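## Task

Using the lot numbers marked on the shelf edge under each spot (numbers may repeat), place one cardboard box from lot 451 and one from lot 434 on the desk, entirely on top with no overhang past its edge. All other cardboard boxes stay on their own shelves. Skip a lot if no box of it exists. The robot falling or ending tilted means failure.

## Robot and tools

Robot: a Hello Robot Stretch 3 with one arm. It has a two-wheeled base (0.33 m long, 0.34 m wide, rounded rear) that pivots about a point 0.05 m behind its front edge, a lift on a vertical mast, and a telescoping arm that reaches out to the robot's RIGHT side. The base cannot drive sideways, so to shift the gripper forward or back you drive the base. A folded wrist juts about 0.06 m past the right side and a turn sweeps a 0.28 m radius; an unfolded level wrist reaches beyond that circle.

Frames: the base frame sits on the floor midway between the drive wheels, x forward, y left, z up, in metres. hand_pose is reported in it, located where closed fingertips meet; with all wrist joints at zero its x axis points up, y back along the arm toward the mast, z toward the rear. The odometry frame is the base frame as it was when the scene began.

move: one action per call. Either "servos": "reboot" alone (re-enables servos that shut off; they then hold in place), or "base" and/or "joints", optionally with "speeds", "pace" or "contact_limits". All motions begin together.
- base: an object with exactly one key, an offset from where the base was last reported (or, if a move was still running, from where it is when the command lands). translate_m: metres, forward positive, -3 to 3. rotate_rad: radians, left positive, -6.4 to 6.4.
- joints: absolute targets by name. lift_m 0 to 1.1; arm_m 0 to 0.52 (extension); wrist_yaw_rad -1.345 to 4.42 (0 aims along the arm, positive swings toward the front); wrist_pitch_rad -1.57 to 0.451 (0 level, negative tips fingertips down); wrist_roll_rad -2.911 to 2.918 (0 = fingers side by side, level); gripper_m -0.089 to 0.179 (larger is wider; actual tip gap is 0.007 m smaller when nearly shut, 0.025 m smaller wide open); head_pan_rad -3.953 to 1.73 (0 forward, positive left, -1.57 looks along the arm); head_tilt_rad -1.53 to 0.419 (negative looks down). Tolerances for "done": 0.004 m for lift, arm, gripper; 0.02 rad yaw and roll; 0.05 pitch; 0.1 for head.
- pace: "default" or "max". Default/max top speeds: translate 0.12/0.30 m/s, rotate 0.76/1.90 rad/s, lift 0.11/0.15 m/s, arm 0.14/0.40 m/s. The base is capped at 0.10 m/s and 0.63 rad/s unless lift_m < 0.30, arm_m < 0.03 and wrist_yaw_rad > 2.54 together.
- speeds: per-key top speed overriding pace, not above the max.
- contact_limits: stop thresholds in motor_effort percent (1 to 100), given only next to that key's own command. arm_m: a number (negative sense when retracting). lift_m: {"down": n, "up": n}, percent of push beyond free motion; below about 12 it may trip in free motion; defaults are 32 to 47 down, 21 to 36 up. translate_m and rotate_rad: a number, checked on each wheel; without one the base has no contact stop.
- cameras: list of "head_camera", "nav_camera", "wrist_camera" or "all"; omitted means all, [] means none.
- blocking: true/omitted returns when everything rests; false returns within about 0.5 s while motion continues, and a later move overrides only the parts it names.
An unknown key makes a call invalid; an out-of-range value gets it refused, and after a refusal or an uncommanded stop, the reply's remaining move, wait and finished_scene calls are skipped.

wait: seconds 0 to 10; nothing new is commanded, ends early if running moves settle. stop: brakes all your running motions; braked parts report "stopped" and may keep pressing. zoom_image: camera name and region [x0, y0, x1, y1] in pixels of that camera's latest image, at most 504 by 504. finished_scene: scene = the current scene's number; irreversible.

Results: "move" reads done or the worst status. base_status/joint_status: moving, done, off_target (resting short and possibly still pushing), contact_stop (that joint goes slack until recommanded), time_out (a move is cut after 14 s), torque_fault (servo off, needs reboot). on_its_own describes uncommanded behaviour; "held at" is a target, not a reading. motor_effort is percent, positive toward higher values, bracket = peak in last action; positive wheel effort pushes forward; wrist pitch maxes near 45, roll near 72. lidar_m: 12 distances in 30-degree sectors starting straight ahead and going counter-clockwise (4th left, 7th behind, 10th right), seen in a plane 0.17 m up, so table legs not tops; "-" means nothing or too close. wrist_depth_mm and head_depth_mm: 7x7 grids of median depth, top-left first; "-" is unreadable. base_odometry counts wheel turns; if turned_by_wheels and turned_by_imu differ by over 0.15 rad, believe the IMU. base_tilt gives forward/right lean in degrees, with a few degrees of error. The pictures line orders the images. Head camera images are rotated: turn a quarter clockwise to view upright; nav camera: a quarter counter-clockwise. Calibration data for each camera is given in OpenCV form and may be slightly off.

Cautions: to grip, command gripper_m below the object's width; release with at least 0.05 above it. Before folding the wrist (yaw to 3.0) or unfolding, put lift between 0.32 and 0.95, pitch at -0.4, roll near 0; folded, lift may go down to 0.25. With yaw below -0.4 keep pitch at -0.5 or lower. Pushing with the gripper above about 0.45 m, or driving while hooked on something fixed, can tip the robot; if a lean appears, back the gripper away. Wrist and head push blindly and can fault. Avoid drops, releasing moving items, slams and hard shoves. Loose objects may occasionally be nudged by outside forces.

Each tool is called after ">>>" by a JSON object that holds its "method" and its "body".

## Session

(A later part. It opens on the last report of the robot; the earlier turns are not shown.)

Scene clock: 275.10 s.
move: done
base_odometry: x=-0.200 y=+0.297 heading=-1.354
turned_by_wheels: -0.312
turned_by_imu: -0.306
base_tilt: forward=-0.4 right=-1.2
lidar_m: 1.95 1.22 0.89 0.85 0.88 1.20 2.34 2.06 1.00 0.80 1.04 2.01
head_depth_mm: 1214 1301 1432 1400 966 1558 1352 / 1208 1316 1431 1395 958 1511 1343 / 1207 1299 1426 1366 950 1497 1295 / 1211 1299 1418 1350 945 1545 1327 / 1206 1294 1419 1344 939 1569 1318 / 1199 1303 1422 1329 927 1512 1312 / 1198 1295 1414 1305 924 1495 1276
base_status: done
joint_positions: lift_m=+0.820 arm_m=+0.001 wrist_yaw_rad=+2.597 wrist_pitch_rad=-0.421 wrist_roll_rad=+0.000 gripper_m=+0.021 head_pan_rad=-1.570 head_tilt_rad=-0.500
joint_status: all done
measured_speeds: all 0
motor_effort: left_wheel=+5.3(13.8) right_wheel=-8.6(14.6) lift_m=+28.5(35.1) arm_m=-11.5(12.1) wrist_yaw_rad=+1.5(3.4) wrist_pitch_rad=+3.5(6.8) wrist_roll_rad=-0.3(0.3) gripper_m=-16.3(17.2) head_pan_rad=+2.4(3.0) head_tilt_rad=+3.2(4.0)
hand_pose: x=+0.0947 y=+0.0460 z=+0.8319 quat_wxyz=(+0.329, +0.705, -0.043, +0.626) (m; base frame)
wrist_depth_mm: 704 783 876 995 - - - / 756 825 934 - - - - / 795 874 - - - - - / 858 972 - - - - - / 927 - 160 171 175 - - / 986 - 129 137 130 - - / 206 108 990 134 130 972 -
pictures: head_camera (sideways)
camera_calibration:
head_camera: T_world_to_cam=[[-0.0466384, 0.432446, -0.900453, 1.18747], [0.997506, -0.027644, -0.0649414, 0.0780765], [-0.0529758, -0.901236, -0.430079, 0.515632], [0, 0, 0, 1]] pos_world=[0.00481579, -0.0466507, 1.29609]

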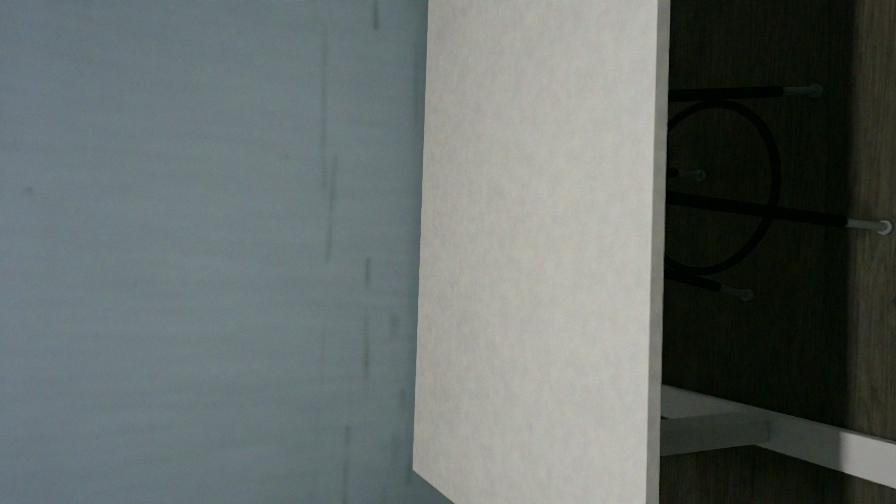

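>>> {"method": "move", "body": {"joints": {"wrist_yaw_rad": 0.0}, "pace": "max", "cameras": []}}

>>> {"method": "move", "body": {"joints": {"wrist_pitch_rad": -0.2, "arm_m": 0.42}, "speeds": {"arm_m": 0.25}, "cameras": []}}

>>> {"method": "move", "body": {"joints": {"lift_m": 0.72}, "cameras": []}}

>>> {"method": "move", "body": {"joints": {"lift_m": 0.702}, "speeds": {"lift_m": 0.03}, "cameras": ["wrist_camera"]}}

Scene clock: 289.67 s.
move: done
base_odometry: x=-0.200 y=+0.297 heading=-1.354
turned_by_wheels: +0.000
turned_by_imu: +0.000
base_tilt: forward=-0.3 right=-1.3
lidar_m: 1.95 1.21 0.89 0.85 0.88 1.20 2.33 2.06 0.99 0.79 1.05 2.01
head_depth_mm: 1209 1313 1422 1403 969 1554 1350 / 1205 1300 1423 1394 960 1491 1333 / 1213 1309 1424 1370 949 1496 1158 / 1206 1304 1421 1349 943 1539 324 / 1206 1305 1423 1326 938 1561 1252 / 1201 1300 1418 1320 927 1520 1313 / 1208 1305 1416 1318 923 1513 1276
base_status: not commanded
joint_positions: lift_m=+0.820 arm_m=+0.001 wrist_yaw_rad=+0.003 wrist_pitch_rad=-0.421 wrist_roll_rad=+0.000 gripper_m=+0.021 head_pan_rad=-1.570 head_tilt_rad=-0.500
joint_status: all done
measured_speeds: all 0
motor_effort: left_wheel=+4.8(6.4) right_wheel=-8.7(9.4) lift_m=+24.2(24.8) arm_m=-11.8(13.3) wrist_yaw_rad=-3.2(8.0) wrist_pitch_rad=+3.5(3.6) wrist_roll_rad=-0.1(0.3) gripper_m=-16.1(16.7) head_pan_rad=+2.2(2.8) head_tilt_rad=+3.0(4.4)
hand_pose: x=-0.0210 y=-0.3695 z=+0.8319 quat_wxyz=(+0.692, +0.149, -0.691, -0.147) (m; base frame)
wrist_depth_mm: - - - - - - - / - - - - - - - / - - - - - - - / - - - - - - - / - - 157 171 166 - - / - - 129 137 130 - - / - 108 137 134 129 994 -
pictures: none
No camera images: "cameras" was empty.

Scene clock: 293.40 s.
move: done
base_odometry: x=-0.200 y=+0.297 heading=-1.354
turned_by_wheels: +0.000
turned_by_imu: +0.000
base_tilt: forward=-0.2 right=-1.1
lidar_m: 1.96 1.22 0.88 0.85 0.88 1.20 2.34 2.06 0.99 0.80 1.04 2.01
head_depth_mm: 1219 1314 1433 1405 966 819 291 / 1206 1318 1430 1382 434 354 1306 / 1205 1302 1420 1363 582 1491 1306 / 1211 1306 1415 1350 839 1540 1324 / 1205 1299 1418 1342 940 1559 1316 / 1198 1301 1415 1316 928 1521 1315 / 1204 1299 1414 1309 926 1504 1265
base_status: not commanded
joint_positions: lift_m=+0.820 arm_m=+0.420 wrist_yaw_rad=+0.003 wrist_pitch_rad=-0.231 wrist_roll_rad=+0.000 gripper_m=+0.021 head_pan_rad=-1.570 head_tilt_rad=-0.500
joint_status: all done
measured_speeds: all 0
motor_effort: left_wheel=+5.1(6.0) right_wheel=-8.5(9.6) lift_m=+25.9(26.2) arm_m=+13.1(15.1) wrist_yaw_rad=-2.6(4.4) wrist_pitch_rad=+5.3(7.4) wrist_roll_rad=+0.1(0.3) gripper_m=-16.5(16.8) head_pan_rad=+2.1(3.0) head_tilt_rad=+3.6(4.8)
hand_pose: x=-0.0209 y=-0.8089 z=+0.8766 quat_wxyz=(+0.703, +0.083, -0.702, -0.081) (m; base frame)
wrist_depth_mm: - - - - - - - / - - - - - - - / - - - - - - - / - - - - - - - / - - 151 171 160 - - / - - 129 137 130 - - / - 99 - 134 127 107 -
pictures: none
No camera images: "cameras" was empty.

Scene clock: 295.13 s.
move: done
base_odometry: x=-0.200 y=+0.297 heading=-1.354
turned_by_wheels: +0.000
turned_by_imu: +0.000
base_tilt: forward=-0.3 right=-1.2
lidar_m: 1.96 1.21 0.88 0.85 0.88 1.20 2.33 2.07 1.00 0.80 1.05 2.01
head_depth_mm: 1210 1311 1433 1394 964 1553 1345 / 1210 1322 1424 1388 960 490 380 / 1203 1310 1433 1370 618 1114 1293 / 1200 1303 1420 1351 644 1525 1317 / 1199 1303 1417 1345 934 1569 1319 / 1203 1296 1423 1320 929 1504 1311 / 1197 1296 1415 1314 924 1513 1272
base_status: not commanded
joint_positions: lift_m=+0.720 arm_m=+0.420 wrist_yaw_rad=+0.003 wrist_pitch_rad=-0.231 wrist_roll_rad=+0.000 gripper_m=+0.021 head_pan_rad=-1.570 head_tilt_rad=-0.500
joint_status: all done
measured_speeds: all 0
motor_effort: left_wheel=+5.3(5.8) right_wheel=-7.8(9.3) lift_m=+25.3(26.7) arm_m=+8.9(12.9) wrist_yaw_rad=-4.1(4.3) wrist_pitch_rad=+5.3(5.3) wrist_roll_rad=-0.1(0.3) gripper_m=-16.2(16.7) head_pan_rad=+2.4(2.7) head_tilt_rad=+4.4(4.8)
hand_pose: x=-0.0209 y=-0.8089 z=+0.7766 quat_wxyz=(+0.703, +0.083, -0.702, -0.081) (m; base frame)
wrist_depth_mm: - - - - - - - / - - - - - - - / - - - - - - - / - - - - - - - / 268 268 154 172 160 264 261 / 226 225 129 137 130 222 220 / 188 108 181 134 131 174 186
pictures: none
No camera images: "cameras" was empty.

Scene clock: 296.17 s.
move: done
base_odometry: x=-0.200 y=+0.297 heading=-1.354
turned_by_wheels: +0.000
turned_by_imu: +0.000
base_tilt: forward=-0.4 right=-1.1
lidar_m: 1.96 1.22 0.88 0.85 0.88 1.20 2.34 2.07 1.00 0.80 1.04 2.01
head_depth_mm: 1215 1309 1429 1396 964 1556 1344 / 1206 1304 1429 1383 956 820 390 / 1208 1314 1431 1378 637 1110 1299 / 1204 1311 1417 1345 725 1486 1330 / 1206 1307 1427 1333 935 1572 1314 / 1197 1300 1417 1326 933 1517 1317 / 1205 1307 1417 1305 928 1510 1276
base_status: not commanded
joint_positions: lift_m=+0.702 arm_m=+0.420 wrist_yaw_rad=+0.003 wrist_pitch_rad=-0.189 wrist_roll_rad=-0.002 gripper_m=+0.021 head_pan_rad=-1.570 head_tilt_rad=-0.500
joint_status: all done
measured_speeds: all 0
motor_effort: left_wheel=+5.1(5.8) right_wheel=-8.7(9.4) lift_m=+19.7(26.5) arm_m=+7.4(9.2) wrist_yaw_rad=-2.1(4.1) wrist_pitch_rad=-2.4(5.2) wrist_roll_rad=+0.5(1.0) gripper_m=-16.3(16.9) head_pan_rad=+2.4(2.9) head_tilt_rad=+4.2(4.4)
hand_pose: x=-0.0209 y=-0.8121 z=+0.7689 quat_wxyz=(+0.705, +0.068, -0.703, -0.066) (m; base frame)
wrist_depth_mm: - - - - - - - / - - - - - - - / - - - - - - - / - - - - - - - / 262 262 154 172 159 257 259 / 218 217 126 137 130 216 215 / 180 108 173 135 131 166 178
pictures: wrist_camera
camera_calibration:
wrist_camera: T_world_to_cam=[[-0.9989, -0.0446625, -0.0142837, -0.0394828], [-0.00382385, 0.381187, -0.92449, 1.05284], [0.0467347, -0.923418, -0.380939, -0.289881], [0, 0, 0, 1]] pos_world=[-0.0218659, -0.670774, 0.862348]

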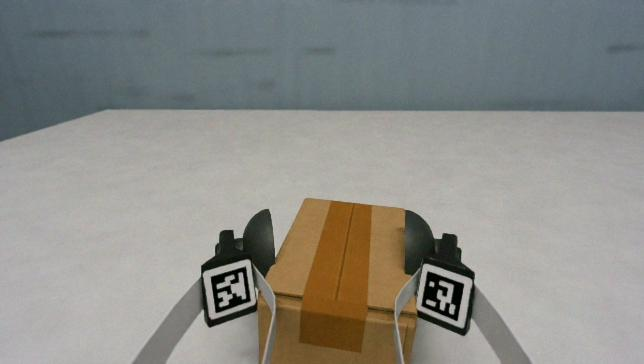

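Contact made with light load. Release, retract and fold.

>>> {"method": "move", "body": {"joints": {"gripper_m": 0.15}, "cameras": []}}

>>> {"method": "move", "body": {"joints": {"arm_m": 0.0}, "speeds": {"arm_m": 0.25}, "cameras": ["head_camera"]}}

Scene clock: 302.70 s.
move: done
base_odometry: x=-0.200 y=+0.297 heading=-1.354
turned_by_wheels: +0.000
turned_by_imu: +0.000
base_tilt: forward=-0.2 right=-1.2
lidar_m: 1.96 1.22 0.88 0.85 0.88 1.20 2.33 2.07 1.00 0.79 1.05 2.00
head_depth_mm: 1221 1312 1419 1396 967 1551 1337 / 1205 1314 1423 1387 960 818 390 / 1204 1306 1434 1364 637 1113 1295 / 1209 1306 1429 1356 727 1473 1322 / 1201 1311 1419 1339 934 1565 1328 / 1201 1302 1415 1325 929 1511 1309 / 1195 1303 1419 1311 923 1496 1276
base_status: not commanded
joint_positions: lift_m=+0.702 arm_m=+0.420 wrist_yaw_rad=+0.002 wrist_pitch_rad=-0.214 wrist_roll_rad=-0.002 gripper_m=+0.150 head_pan_rad=-1.570 head_tilt_rad=-0.500
joint_status: all done
measured_speeds: all 0
motor_effort: left_wheel=+5.3(5.7) right_wheel=-8.8(9.3) lift_m=+30.3(31.5) arm_m=-3.1(3.1) wrist_yaw_rad=-1.7(3.4) wrist_pitch_rad=+2.1(2.5) wrist_roll_rad=+0.8(1.0) gripper_m=+0.1(83.6) head_pan_rad=+2.5(2.6) head_tilt_rad=+3.8(4.7)
hand_pose: x=-0.0210 y=-0.8103 z=+0.7628 quat_wxyz=(+0.704, +0.076, -0.702, -0.075) (m; base frame)
wrist_depth_mm: - - - - - - - / - - - - - - - / - - - - - - - / - - - 192 - - - / 246 156 255 162 231 243 254 / 214 128 197 131 189 127 195 / - 159 170 137 159 164 111
pictures: none
No camera images: "cameras" was empty.

Scene clock: 306.43 s.
move: done
base_odometry: x=-0.200 y=+0.297 heading=-1.354
turned_by_wheels: +0.000
turned_by_imu: +0.000
base_tilt: forward=-0.2 right=-1.3
lidar_m: 1.96 1.21 0.88 0.85 0.88 1.20 2.34 2.06 0.99 0.80 1.05 2.01
head_depth_mm: 1214 1313 1423 1393 966 1541 1336 / 1201 1313 1428 1380 959 1493 1335 / 1206 1314 1429 1378 949 1498 1260 / 1207 1305 1424 1355 904 1539 1328 / 1209 1309 1415 1345 936 1568 1315 / 1199 1299 1425 1328 931 1503 1316 / 1203 1292 1423 1313 925 1502 1273
base_status: not commanded
joint_positions: lift_m=+0.702 arm_m=+0.001 wrist_yaw_rad=+0.002 wrist_pitch_rad=-0.215 wrist_roll_rad=-0.002 gripper_m=+0.150 head_pan_rad=-1.570 head_tilt_rad=-0.500
joint_status: all done
measured_speeds: all 0
motor_effort: left_wheel=+5.4(5.8) right_wheel=-8.9(9.7) lift_m=+30.2(31.4) arm_m=-12.2(14.7) wrist_yaw_rad=-2.1(3.6) wrist_pitch_rad=+2.3(2.4) wrist_roll_rad=+0.7(0.9) gripper_m=+0.7(1.2) head_pan_rad=+2.0(2.6) head_tilt_rad=+3.7(4.5)
hand_pose: x=-0.0210 y=-0.3908 z=+0.7625 quat_wxyz=(+0.704, +0.077, -0.702, -0.075) (m; base frame)
wrist_depth_mm: - - - - - - - / - - - - - - - / - - - - - - - / - - - - 707 - - / - - - - - - - / - 128 - - - 122 - / - - - - - - 111
pictures: head_camera (sideways)
camera_calibration:
head_camera: T_world_to_cam=[[-0.0466383, 0.43227, -0.900537, 1.18758], [0.997506, -0.0276566, -0.0649359, 0.0780693], [-0.0529757, -0.90132, -0.429902, 0.515403], [0, 0, 0, 1]] pos_world=[0.00481579, -0.0466518, 1.2961]

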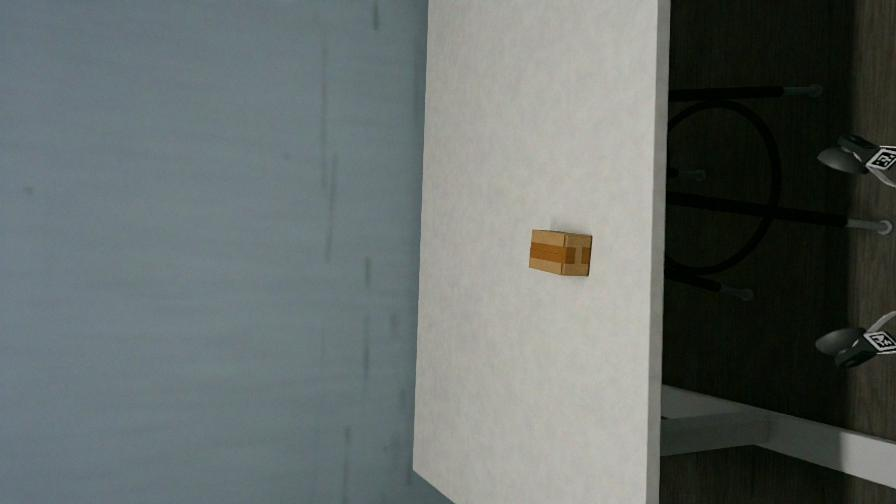

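>>> {"method": "move", "body": {"joints": {"wrist_yaw_rad": 3.0, "wrist_pitch_rad": -0.4, "gripper_m": 0.05, "lift_m": 0.6}, "pace": "max", "cameras": []}}

>>> {"method": "move", "body": {"joints": {"lift_m": 0.275, "head_pan_rad": -3.14, "head_tilt_rad": -0.4}, "pace": "max", "cameras": []}}

>>> {"method": "move", "body": {"base": {"translate_m": -1.86}, "pace": "max", "cameras": []}}

>>> {"method": "move", "body": {"base": {"rotate_rad": 1.597}, "joints": {"head_pan_rad": 0.0, "head_tilt_rad": -0.3}, "pace": "max", "cameras": ["nav_camera"]}}

Scene clock: 338.47 s.
move: done
base_odometry: x=-0.200 y=+0.297 heading=-1.354
turned_by_wheels: +0.000
turned_by_imu: +0.000
base_tilt: forward=-0.4 right=-1.1
lidar_m: 1.95 1.21 0.89 0.85 0.88 1.20 2.34 2.06 1.00 0.80 1.04 2.01
head_depth_mm: 1216 1307 1429 1404 967 1551 1350 / 1207 1313 1427 1383 956 1486 1338 / 1212 1310 1419 1368 952 1494 1301 / 1206 1317 1418 1350 903 1525 1335 / 1202 1294 1414 1337 939 1582 1317 / 1200 1304 1424 1327 932 1501 1313 / 1202 1298 1417 1302 928 1502 1270
base_status: not commanded
joint_positions: lift_m=+0.600 arm_m=+0.001 wrist_yaw_rad=+2.997 wrist_pitch_rad=-0.414 wrist_roll_rad=-0.002 gripper_m=+0.050 head_pan_rad=-1.570 head_tilt_rad=-0.500
joint_status: all done
measured_speeds: all 0
motor_effort: left_wheel=+5.2(5.7) right_wheel=-8.2(9.4) lift_m=+23.7(28.4) arm_m=-5.7(8.4) wrist_yaw_rad=+2.4(7.0) wrist_pitch_rad=+2.1(4.0) wrist_roll_rad=+0.7(1.0) gripper_m=+0.0(82.2) head_pan_rad=+2.0(2.6) head_tilt_rad=+3.3(4.3)
hand_pose: x=+0.0112 y=+0.0771 z=+0.6137 quat_wxyz=(+0.195, +0.700, +0.095, +0.681) (m; base frame)
wrist_depth_mm: 789 139 836 860 874 934 924 / 856 149 898 958 962 - - / 953 163 967 - - - - / - 183 - - - - - / - - 199 - - - - / 943 951 127 920 127 927 902 / 820 100 279 802 790 771 794
pictures: none
No camera images: "cameras" was empty.

Scene clock: 341.43 s.
move: done
base_odometry: x=-0.200 y=+0.297 heading=-1.354
turned_by_wheels: +0.000
turned_by_imu: +0.000
base_tilt: forward=-0.2 right=-1.0
lidar_m: 1.96 1.22 0.88 0.85 0.88 1.20 2.33 2.06 1.00 0.79 1.04 2.01
head_depth_mm: 2026 2186 2329 2503 2577 1862 1465 / 2019 2168 2318 2476 2535 1852 1447 / 2038 2152 2324 2500 2517 1817 1434 / 2019 2157 2320 2496 2464 1810 1434 / 1993 2142 2304 2469 2487 1817 1427 / 2012 2153 2291 2459 2458 1789 1425 / 2006 2150 2305 2456 2426 1792 1410
base_status: not commanded
joint_positions: lift_m=+0.275 arm_m=+0.001 wrist_yaw_rad=+2.997 wrist_pitch_rad=-0.415 wrist_roll_rad=-0.002 gripper_m=+0.050 head_pan_rad=-3.142 head_tilt_rad=-0.397
joint_status: all done
measured_speeds: all 0
motor_effort: left_wheel=+5.1(5.8) right_wheel=-7.9(9.5) lift_m=+25.9(26.5) arm_m=-1.4(6.3) wrist_yaw_rad=+1.7(3.7) wrist_pitch_rad=+2.2(2.3) wrist_roll_rad=+0.6(1.0) gripper_m=+0.7(0.8) head_pan_rad=+3.2(6.3) head_tilt_rad=-0.4(8.0)
hand_pose: x=+0.0112 y=+0.0769 z=+0.2884 quat_wxyz=(+0.195, +0.700, +0.096, +0.681) (m; base frame)
wrist_depth_mm: 797 139 833 838 881 913 933 / 846 150 918 938 963 - - / 918 163 882 930 916 915 895 / 753 183 676 734 720 719 712 / 606 583 199 595 571 591 576 / 519 509 127 309 127 505 498 / 279 100 263 268 430 427 436
pictures: none
No camera images: "cameras" was empty.

Scene clock: 349.03 s.
move: done
base_odometry: x=-0.601 y=+2.113 heading=-1.354
turned_by_wheels: +0.000
turned_by_imu: -0.002
base_tilt: forward=-0.3 right=-1.2
lidar_m: 3.35 1.20 1.00 1.94 0.70 0.51 0.48 0.50 0.69 1.46 1.36 1.73
head_depth_mm: 394 419 448 481 521 567 622 / 393 417 447 481 519 566 618 / 392 417 446 479 518 564 620 / 391 416 445 479 518 563 616 / 391 416 444 477 516 561 615 / 389 415 443 476 515 559 612 / 389 413 443 475 512 558 612
base_status: done
joint_positions: lift_m=+0.275 arm_m=+0.001 wrist_yaw_rad=+2.997 wrist_pitch_rad=-0.415 wrist_roll_rad=-0.002 gripper_m=+0.050 head_pan_rad=-3.140 head_tilt_rad=-0.400
joint_status: not commanded
measured_speeds: all 0
motor_effort: left_wheel=-2.9(11.9) right_wheel=-6.2(17.4) lift_m=+26.8(31.0) arm_m=+8.7(9.0) wrist_yaw_rad=+2.0(3.6) wrist_pitch_rad=+2.3(2.3) wrist_roll_rad=+0.7(1.0) gripper_m=+0.1(0.9) head_pan_rad=+3.2(4.3) head_tilt_rad=-2.9(4.8)
hand_pose: x=+0.0111 y=+0.0770 z=+0.2884 quat_wxyz=(+0.195, +0.700, +0.096, +0.681) (m; base frame)
wrist_depth_mm: - 139 - - - 918 930 / - 150 - - - - - / 763 163 878 946 922 907 906 / 685 184 685 728 718 709 719 / 617 585 199 597 573 589 596 / 520 521 127 308 127 497 497 / 279 100 262 267 429 422 442
pictures: none
No camera images: "cameras" was empty.

Scene clock: 351.70 s.
move: done
base_odometry: x=-0.601 y=+2.113 heading=+0.243
turned_by_wheels: +1.597
turned_by_imu: +1.566
base_tilt: forward=-0.2 right=-1.3
lidar_m: 1.90 0.69 0.50 0.48 0.50 0.69 1.46 1.37 1.91 3.30 1.19 1.00
head_depth_mm: 2035 2135 2239 2339 2472 1429 1416 / 2021 2141 2241 2371 2532 2064 1581 / 2040 2144 2228 2379 2468 2067 1566 / 2034 2123 2234 2378 2458 2048 1567 / 2029 2132 2239 2350 2465 2044 1559 / 2011 2114 2196 2296 2352 1976 1553 / 1403 1419 1458 1484 1510 1541 1460
base_status: done
joint_positions: lift_m=+0.275 arm_m=+0.001 wrist_yaw_rad=+2.997 wrist_pitch_rad=-0.415 wrist_roll_rad=-0.002 gripper_m=+0.050 head_pan_rad=+0.008 head_tilt_rad=-0.300
joint_status: all done
measured_speeds: translate_m=+0.000 rotate_rad=+0.000 lift_m=+0.000 arm_m=+0.000 wrist_yaw_rad=+0.000 wrist_pitch_rad=+0.000 wrist_roll_rad=+0.000 head_pan_rad=-0.024 head_tilt_rad=+0.000
motor_effort: left_wheel=-5.6(15.0) right_wheel=+6.5(14.8) lift_m=+29.1(30.9) arm_m=-2.2(10.1) wrist_yaw_rad=+1.3(3.0) wrist_pitch_rad=+2.3(2.3) wrist_roll_rad=+0.8(0.9) gripper_m=+0.7(1.0) head_pan_rad=-3.2(5.7) head_tilt_rad=+5.8(7.9)
hand_pose: x=+0.0111 y=+0.0769 z=+0.2884 quat_wxyz=(+0.195, +0.700, +0.096, +0.681) (m; base frame)
wrist_depth_mm: 458 139 488 495 499 - - / 493 149 - - - - - / - 162 171 - - - 664 / 605 181 611 649 666 671 677 / 613 584 199 598 576 592 590 / 515 512 127 306 127 507 498 / 279 100 262 268 424 426 438
pictures: nav_camera (sideways)
camera_calibration:
nav_camera: T_world_to_cam=[[0.270296, 0.0192751, 0.962584, -1.21148], [0.0226138, -0.999651, 0.0136673, 0.032243], [0.962512, 0.0180734, -0.270638, 0.299598], [0, 0, 0, 1]] pos_world=[0.0383629, 0.0501684, 1.2468]

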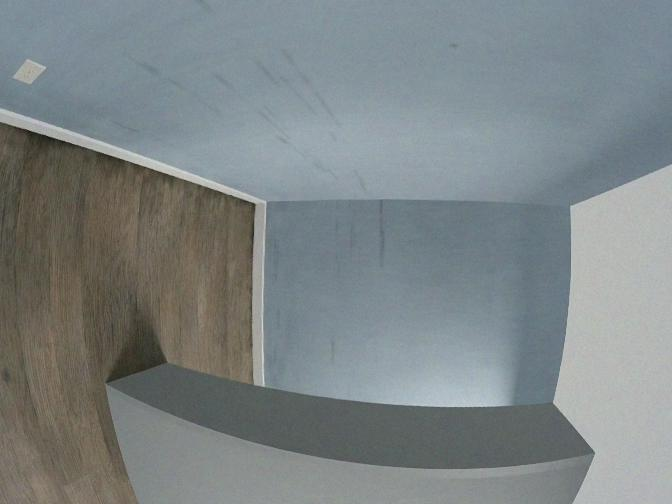

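>>> {"method": "move", "body": {"base": {"translate_m": 1.76}, "pace": "max", "cameras": []}}

>>> {"method": "move", "body": {"base": {"rotate_rad": -1.597}, "joints": {"head_pan_rad": -1.2, "head_tilt_rad": -0.55}, "pace": "max", "cameras": ["head_camera", "nav_camera"]}}

Scene clock: 404.17 s.
move: done
base_odometry: x=+1.107 y=+2.537 heading=+0.243
turned_by_wheels: +0.000
turned_by_imu: +0.001
base_tilt: forward=-0.4 right=-1.1
lidar_m: 0.55 0.57 0.51 0.49 0.51 0.69 1.91 0.76 0.71 2.17 0.78 0.57
head_depth_mm: 452 474 497 523 553 585 620 / 451 473 496 522 549 584 618 / 450 471 495 521 550 582 618 / 449 471 493 519 548 580 615 / 449 469 493 518 547 580 614 / 448 468 492 517 546 577 613 / 447 468 490 516 543 576 613
base_status: done
joint_positions: lift_m=+0.275 arm_m=+0.001 wrist_yaw_rad=+2.997 wrist_pitch_rad=-0.415 wrist_roll_rad=-0.002 gripper_m=+0.050 head_pan_rad=+0.000 head_tilt_rad=-0.299
joint_status: not commanded
measured_speeds: all 0
motor_effort: left_wheel=+4.6(12.0) right_wheel=+3.2(15.3) lift_m=+25.8(27.5) arm_m=-8.6(13.5) wrist_yaw_rad=+1.6(3.3) wrist_pitch_rad=+2.1(2.4) wrist_roll_rad=+0.7(1.0) gripper_m=-0.1(1.0) head_pan_rad=-2.7(3.8) head_tilt_rad=+2.7(5.7)
hand_pose: x=+0.0110 y=+0.0770 z=+0.2884 quat_wxyz=(+0.195, +0.700, +0.096, +0.681) (m; base frame)
wrist_depth_mm: 462 139 488 494 497 - - / 492 150 - - - - 589 / - 163 172 - - - 629 / 605 184 623 637 667 678 644 / 613 590 199 602 570 589 588 / 521 518 127 309 127 503 500 / 277 100 263 268 428 428 439
pictures: none
No camera images: "cameras" was empty.

Scene clock: 406.27 s.
move: done
base_odometry: x=+1.107 y=+2.537 heading=-1.354
turned_by_wheels: -1.597
turned_by_imu: -1.566
base_tilt: forward=-0.4 right=-1.3
lidar_m: 2.20 0.79 0.58 0.55 0.57 0.51 0.49 0.51 0.69 1.86 0.76 0.71
head_depth_mm: 2659 2863 3155 2858 2041 1597 1304 / 2705 2952 3248 2818 2038 1584 1301 / 2793 3044 3375 2815 2000 1567 1291 / 2885 3176 3389 2779 1983 1553 1281 / 3062 3286 3540 2734 1957 1540 1279 / 833 888 954 1035 1126 1239 1242 / 707 746 793 845 911 985 1068
base_status: done
joint_positions: lift_m=+0.275 arm_m=+0.001 wrist_yaw_rad=+2.997 wrist_pitch_rad=-0.415 wrist_roll_rad=-0.002 gripper_m=+0.050 head_pan_rad=-1.206 head_tilt_rad=-0.551
joint_status: all done
measured_speeds: all 0
motor_effort: left_wheel=+4.5(15.3) right_wheel=-7.9(14.1) lift_m=+28.7(29.0) arm_m=-12.9(13.4) wrist_yaw_rad=+2.4(3.0) wrist_pitch_rad=+2.3(2.3) wrist_roll_rad=+0.8(0.9) gripper_m=+0.0(0.8) head_pan_rad=+3.3(5.1) head_tilt_rad=-3.8(6.9)
hand_pose: x=+0.0110 y=+0.0770 z=+0.2884 quat_wxyz=(+0.195, +0.700, +0.096, +0.681) (m; base frame)
wrist_depth_mm: 515 139 551 565 579 594 614 / 572 149 593 623 640 645 664 / 613 163 655 676 698 706 738 / 642 185 675 701 727 714 717 / 603 582 199 599 573 591 590 / 514 516 127 310 127 504 503 / 277 100 261 267 430 430 434
pictures: head_camera (sideways), nav_camera (sideways)
camera_calibration:
head_camera: T_world_to_cam=[[-0.213598, 0.429876, -0.877258, 1.15823], [0.940878, 0.332193, -0.0663069, 0.0801953], [0.262915, -0.839556, -0.475417, 0.572701], [0, 0, 0, 1]] pos_world=[0.0213702, -0.043721, 1.29366]
nav_camera: T_world_to_cam=[[0.194529, -0.461919, 0.865326, -1.0841], [-0.927922, -0.37265, 0.0096769, 0.0432402], [0.317994, -0.804837, -0.501116, 0.603461], [0, 0, 0, 1]] pos_world=[0.059116, 0.0010342, 1.24009]

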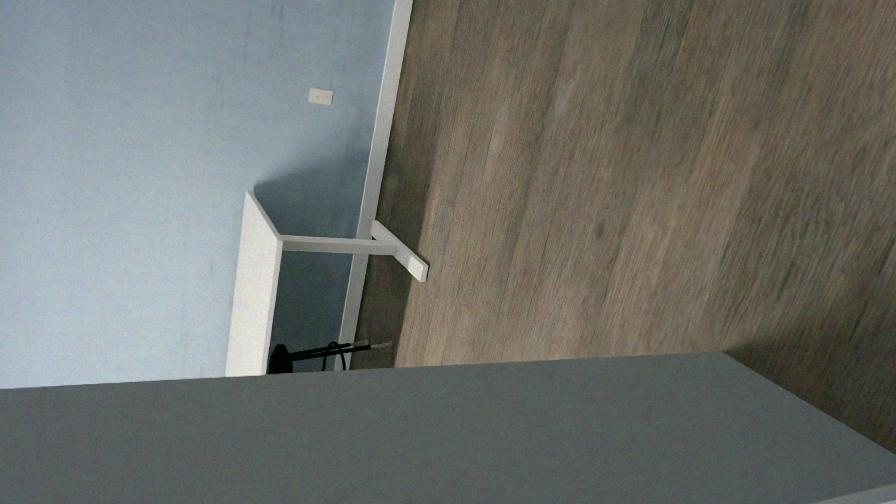

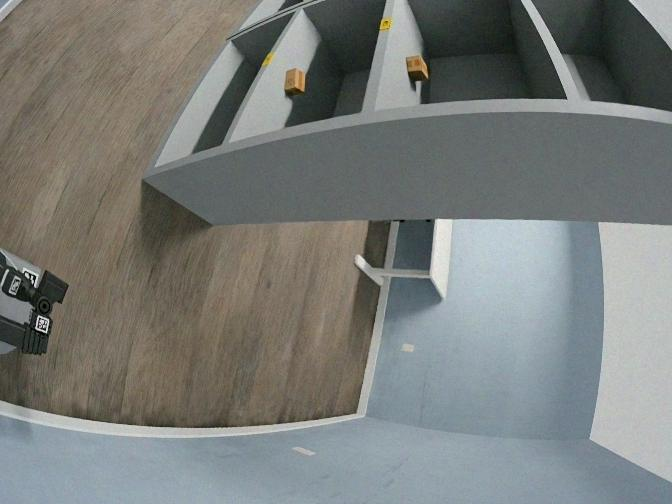

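>>> {"method": "move", "body": {"base": {"translate_m": 0.9}, "joints": {"head_pan_rad": -1.2, "head_tilt_rad": -0.7}, "pace": "max", "cameras": ["head_camera"]}}

Scene clock: 432.43 s.
move: done
base_odometry: x=+1.301 y=+1.658 heading=-1.353
turned_by_wheels: +0.000
turned_by_imu: +0.001
base_tilt: forward=-0.3 right=-1.3
lidar_m: 2.22 0.80 0.58 0.56 0.58 0.79 1.38 1.43 0.56 0.90 0.73 0.69
head_depth_mm: 714 789 713 515 1016 830 1070 / 741 819 621 531 1008 826 1100 / 763 854 695 548 1000 822 1121 / 795 878 689 567 992 859 1120 / 827 913 683 1127 984 1213 1140 / 788 847 673 1008 977 1216 1147 / 675 723 665 837 916 1077 1173
base_status: done
joint_positions: lift_m=+0.275 arm_m=+0.001 wrist_yaw_rad=+2.997 wrist_pitch_rad=-0.415 wrist_roll_rad=-0.002 gripper_m=+0.050 head_pan_rad=-1.200 head_tilt_rad=-0.701
joint_status: all done
measured_speeds: all 0
motor_effort: left_wheel=+6.2(11.5) right_wheel=+1.1(14.1) lift_m=+24.8(30.7) arm_m=-8.1(11.0) wrist_yaw_rad=+2.1(3.3) wrist_pitch_rad=+2.2(2.4) wrist_roll_rad=+0.6(0.9) gripper_m=+0.4(1.0) head_pan_rad=+2.6(5.7) head_tilt_rad=-3.7(8.2)
hand_pose: x=+0.0110 y=+0.0770 z=+0.2884 quat_wxyz=(+0.195, +0.700, +0.096, +0.681) (m; base frame)
wrist_depth_mm: 529 139 559 570 586 601 623 / 580 149 593 621 636 656 677 / 623 163 646 684 697 721 745 / 666 184 676 699 726 705 711 / 614 589 199 599 570 596 583 / 519 515 127 308 127 502 501 / 279 100 263 267 426 427 438
pictures: head_camera (sideways)
camera_calibration:
head_camera: T_world_to_cam=[[-0.261852, 0.545407, -0.796219, 1.05286], [0.93503, 0.347727, -0.0693112, 0.084129], [0.239064, -0.762638, -0.601025, 0.736269], [0, 0, 0, 1]] pos_world=[0.0210138, -0.0419817, 1.28665]

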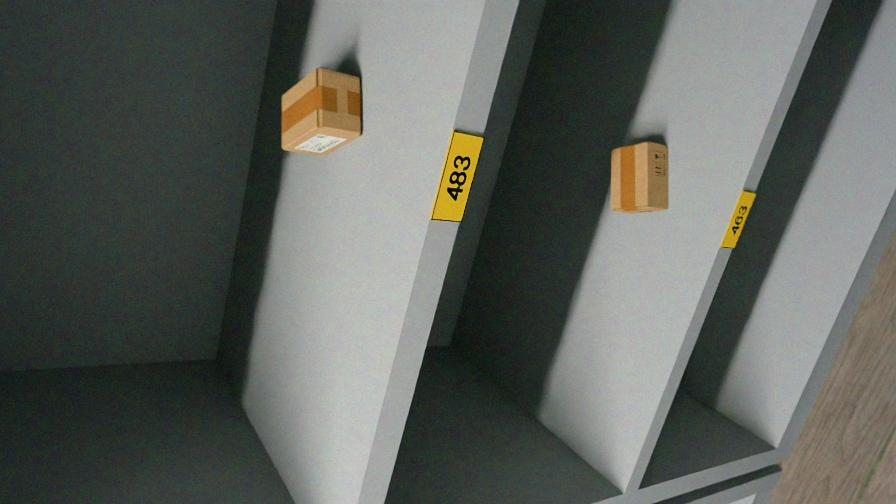

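>>> {"method": "move", "body": {"base": {"translate_m": 0.86}, "pace": "max", "cameras": ["head_camera"]}}

Scene clock: 441.03 s.
move: done
base_odometry: x=+1.487 y=+0.818 heading=-1.353
turned_by_wheels: +0.000
turned_by_imu: +0.001
base_tilt: forward=-0.3 right=-1.1
lidar_m: 2.23 0.81 0.59 0.56 0.58 0.79 2.17 1.27 0.51 0.90 0.85 0.75
head_depth_mm: 709 780 713 513 1007 831 989 / 735 811 704 531 1006 827 1097 / 763 845 664 545 1003 826 1124 / 789 875 598 565 956 863 1118 / 822 904 678 1121 982 878 1130 / 854 921 670 1130 981 1236 1157 / 780 833 664 972 970 1195 1174
base_status: done
joint_positions: lift_m=+0.275 arm_m=+0.001 wrist_yaw_rad=+2.998 wrist_pitch_rad=-0.415 wrist_roll_rad=-0.002 gripper_m=+0.050 head_pan_rad=-1.200 head_tilt_rad=-0.701
joint_status: not commanded
measured_speeds: all 0
motor_effort: left_wheel=+5.0(13.2) right_wheel=+1.7(14.4) lift_m=+24.4(30.7) arm_m=-4.5(6.6) wrist_yaw_rad=+1.0(3.0) wrist_pitch_rad=+2.2(2.4) wrist_roll_rad=+0.8(1.1) gripper_m=+0.2(1.1) head_pan_rad=+1.6(2.7) head_tilt_rad=+0.9(2.5)
hand_pose: x=+0.0110 y=+0.0770 z=+0.2884 quat_wxyz=(+0.195, +0.700, +0.096, +0.681) (m; base frame)
wrist_depth_mm: 527 139 559 580 590 608 623 / 579 149 606 629 639 658 683 / 630 163 649 689 707 729 744 / 684 183 677 711 732 718 703 / 613 588 198 592 576 597 594 / 517 516 127 307 127 508 503 / 279 100 263 267 430 428 435
pictures: head_camera (sideways)
camera_calibration:
head_camera: T_world_to_cam=[[-0.261852, 0.545407, -0.796219, 1.05286], [0.93503, 0.347727, -0.0693112, 0.084129], [0.239064, -0.762638, -0.601025, 0.736269], [0, 0, 0, 1]] pos_world=[0.0210138, -0.0419817, 1.28665]

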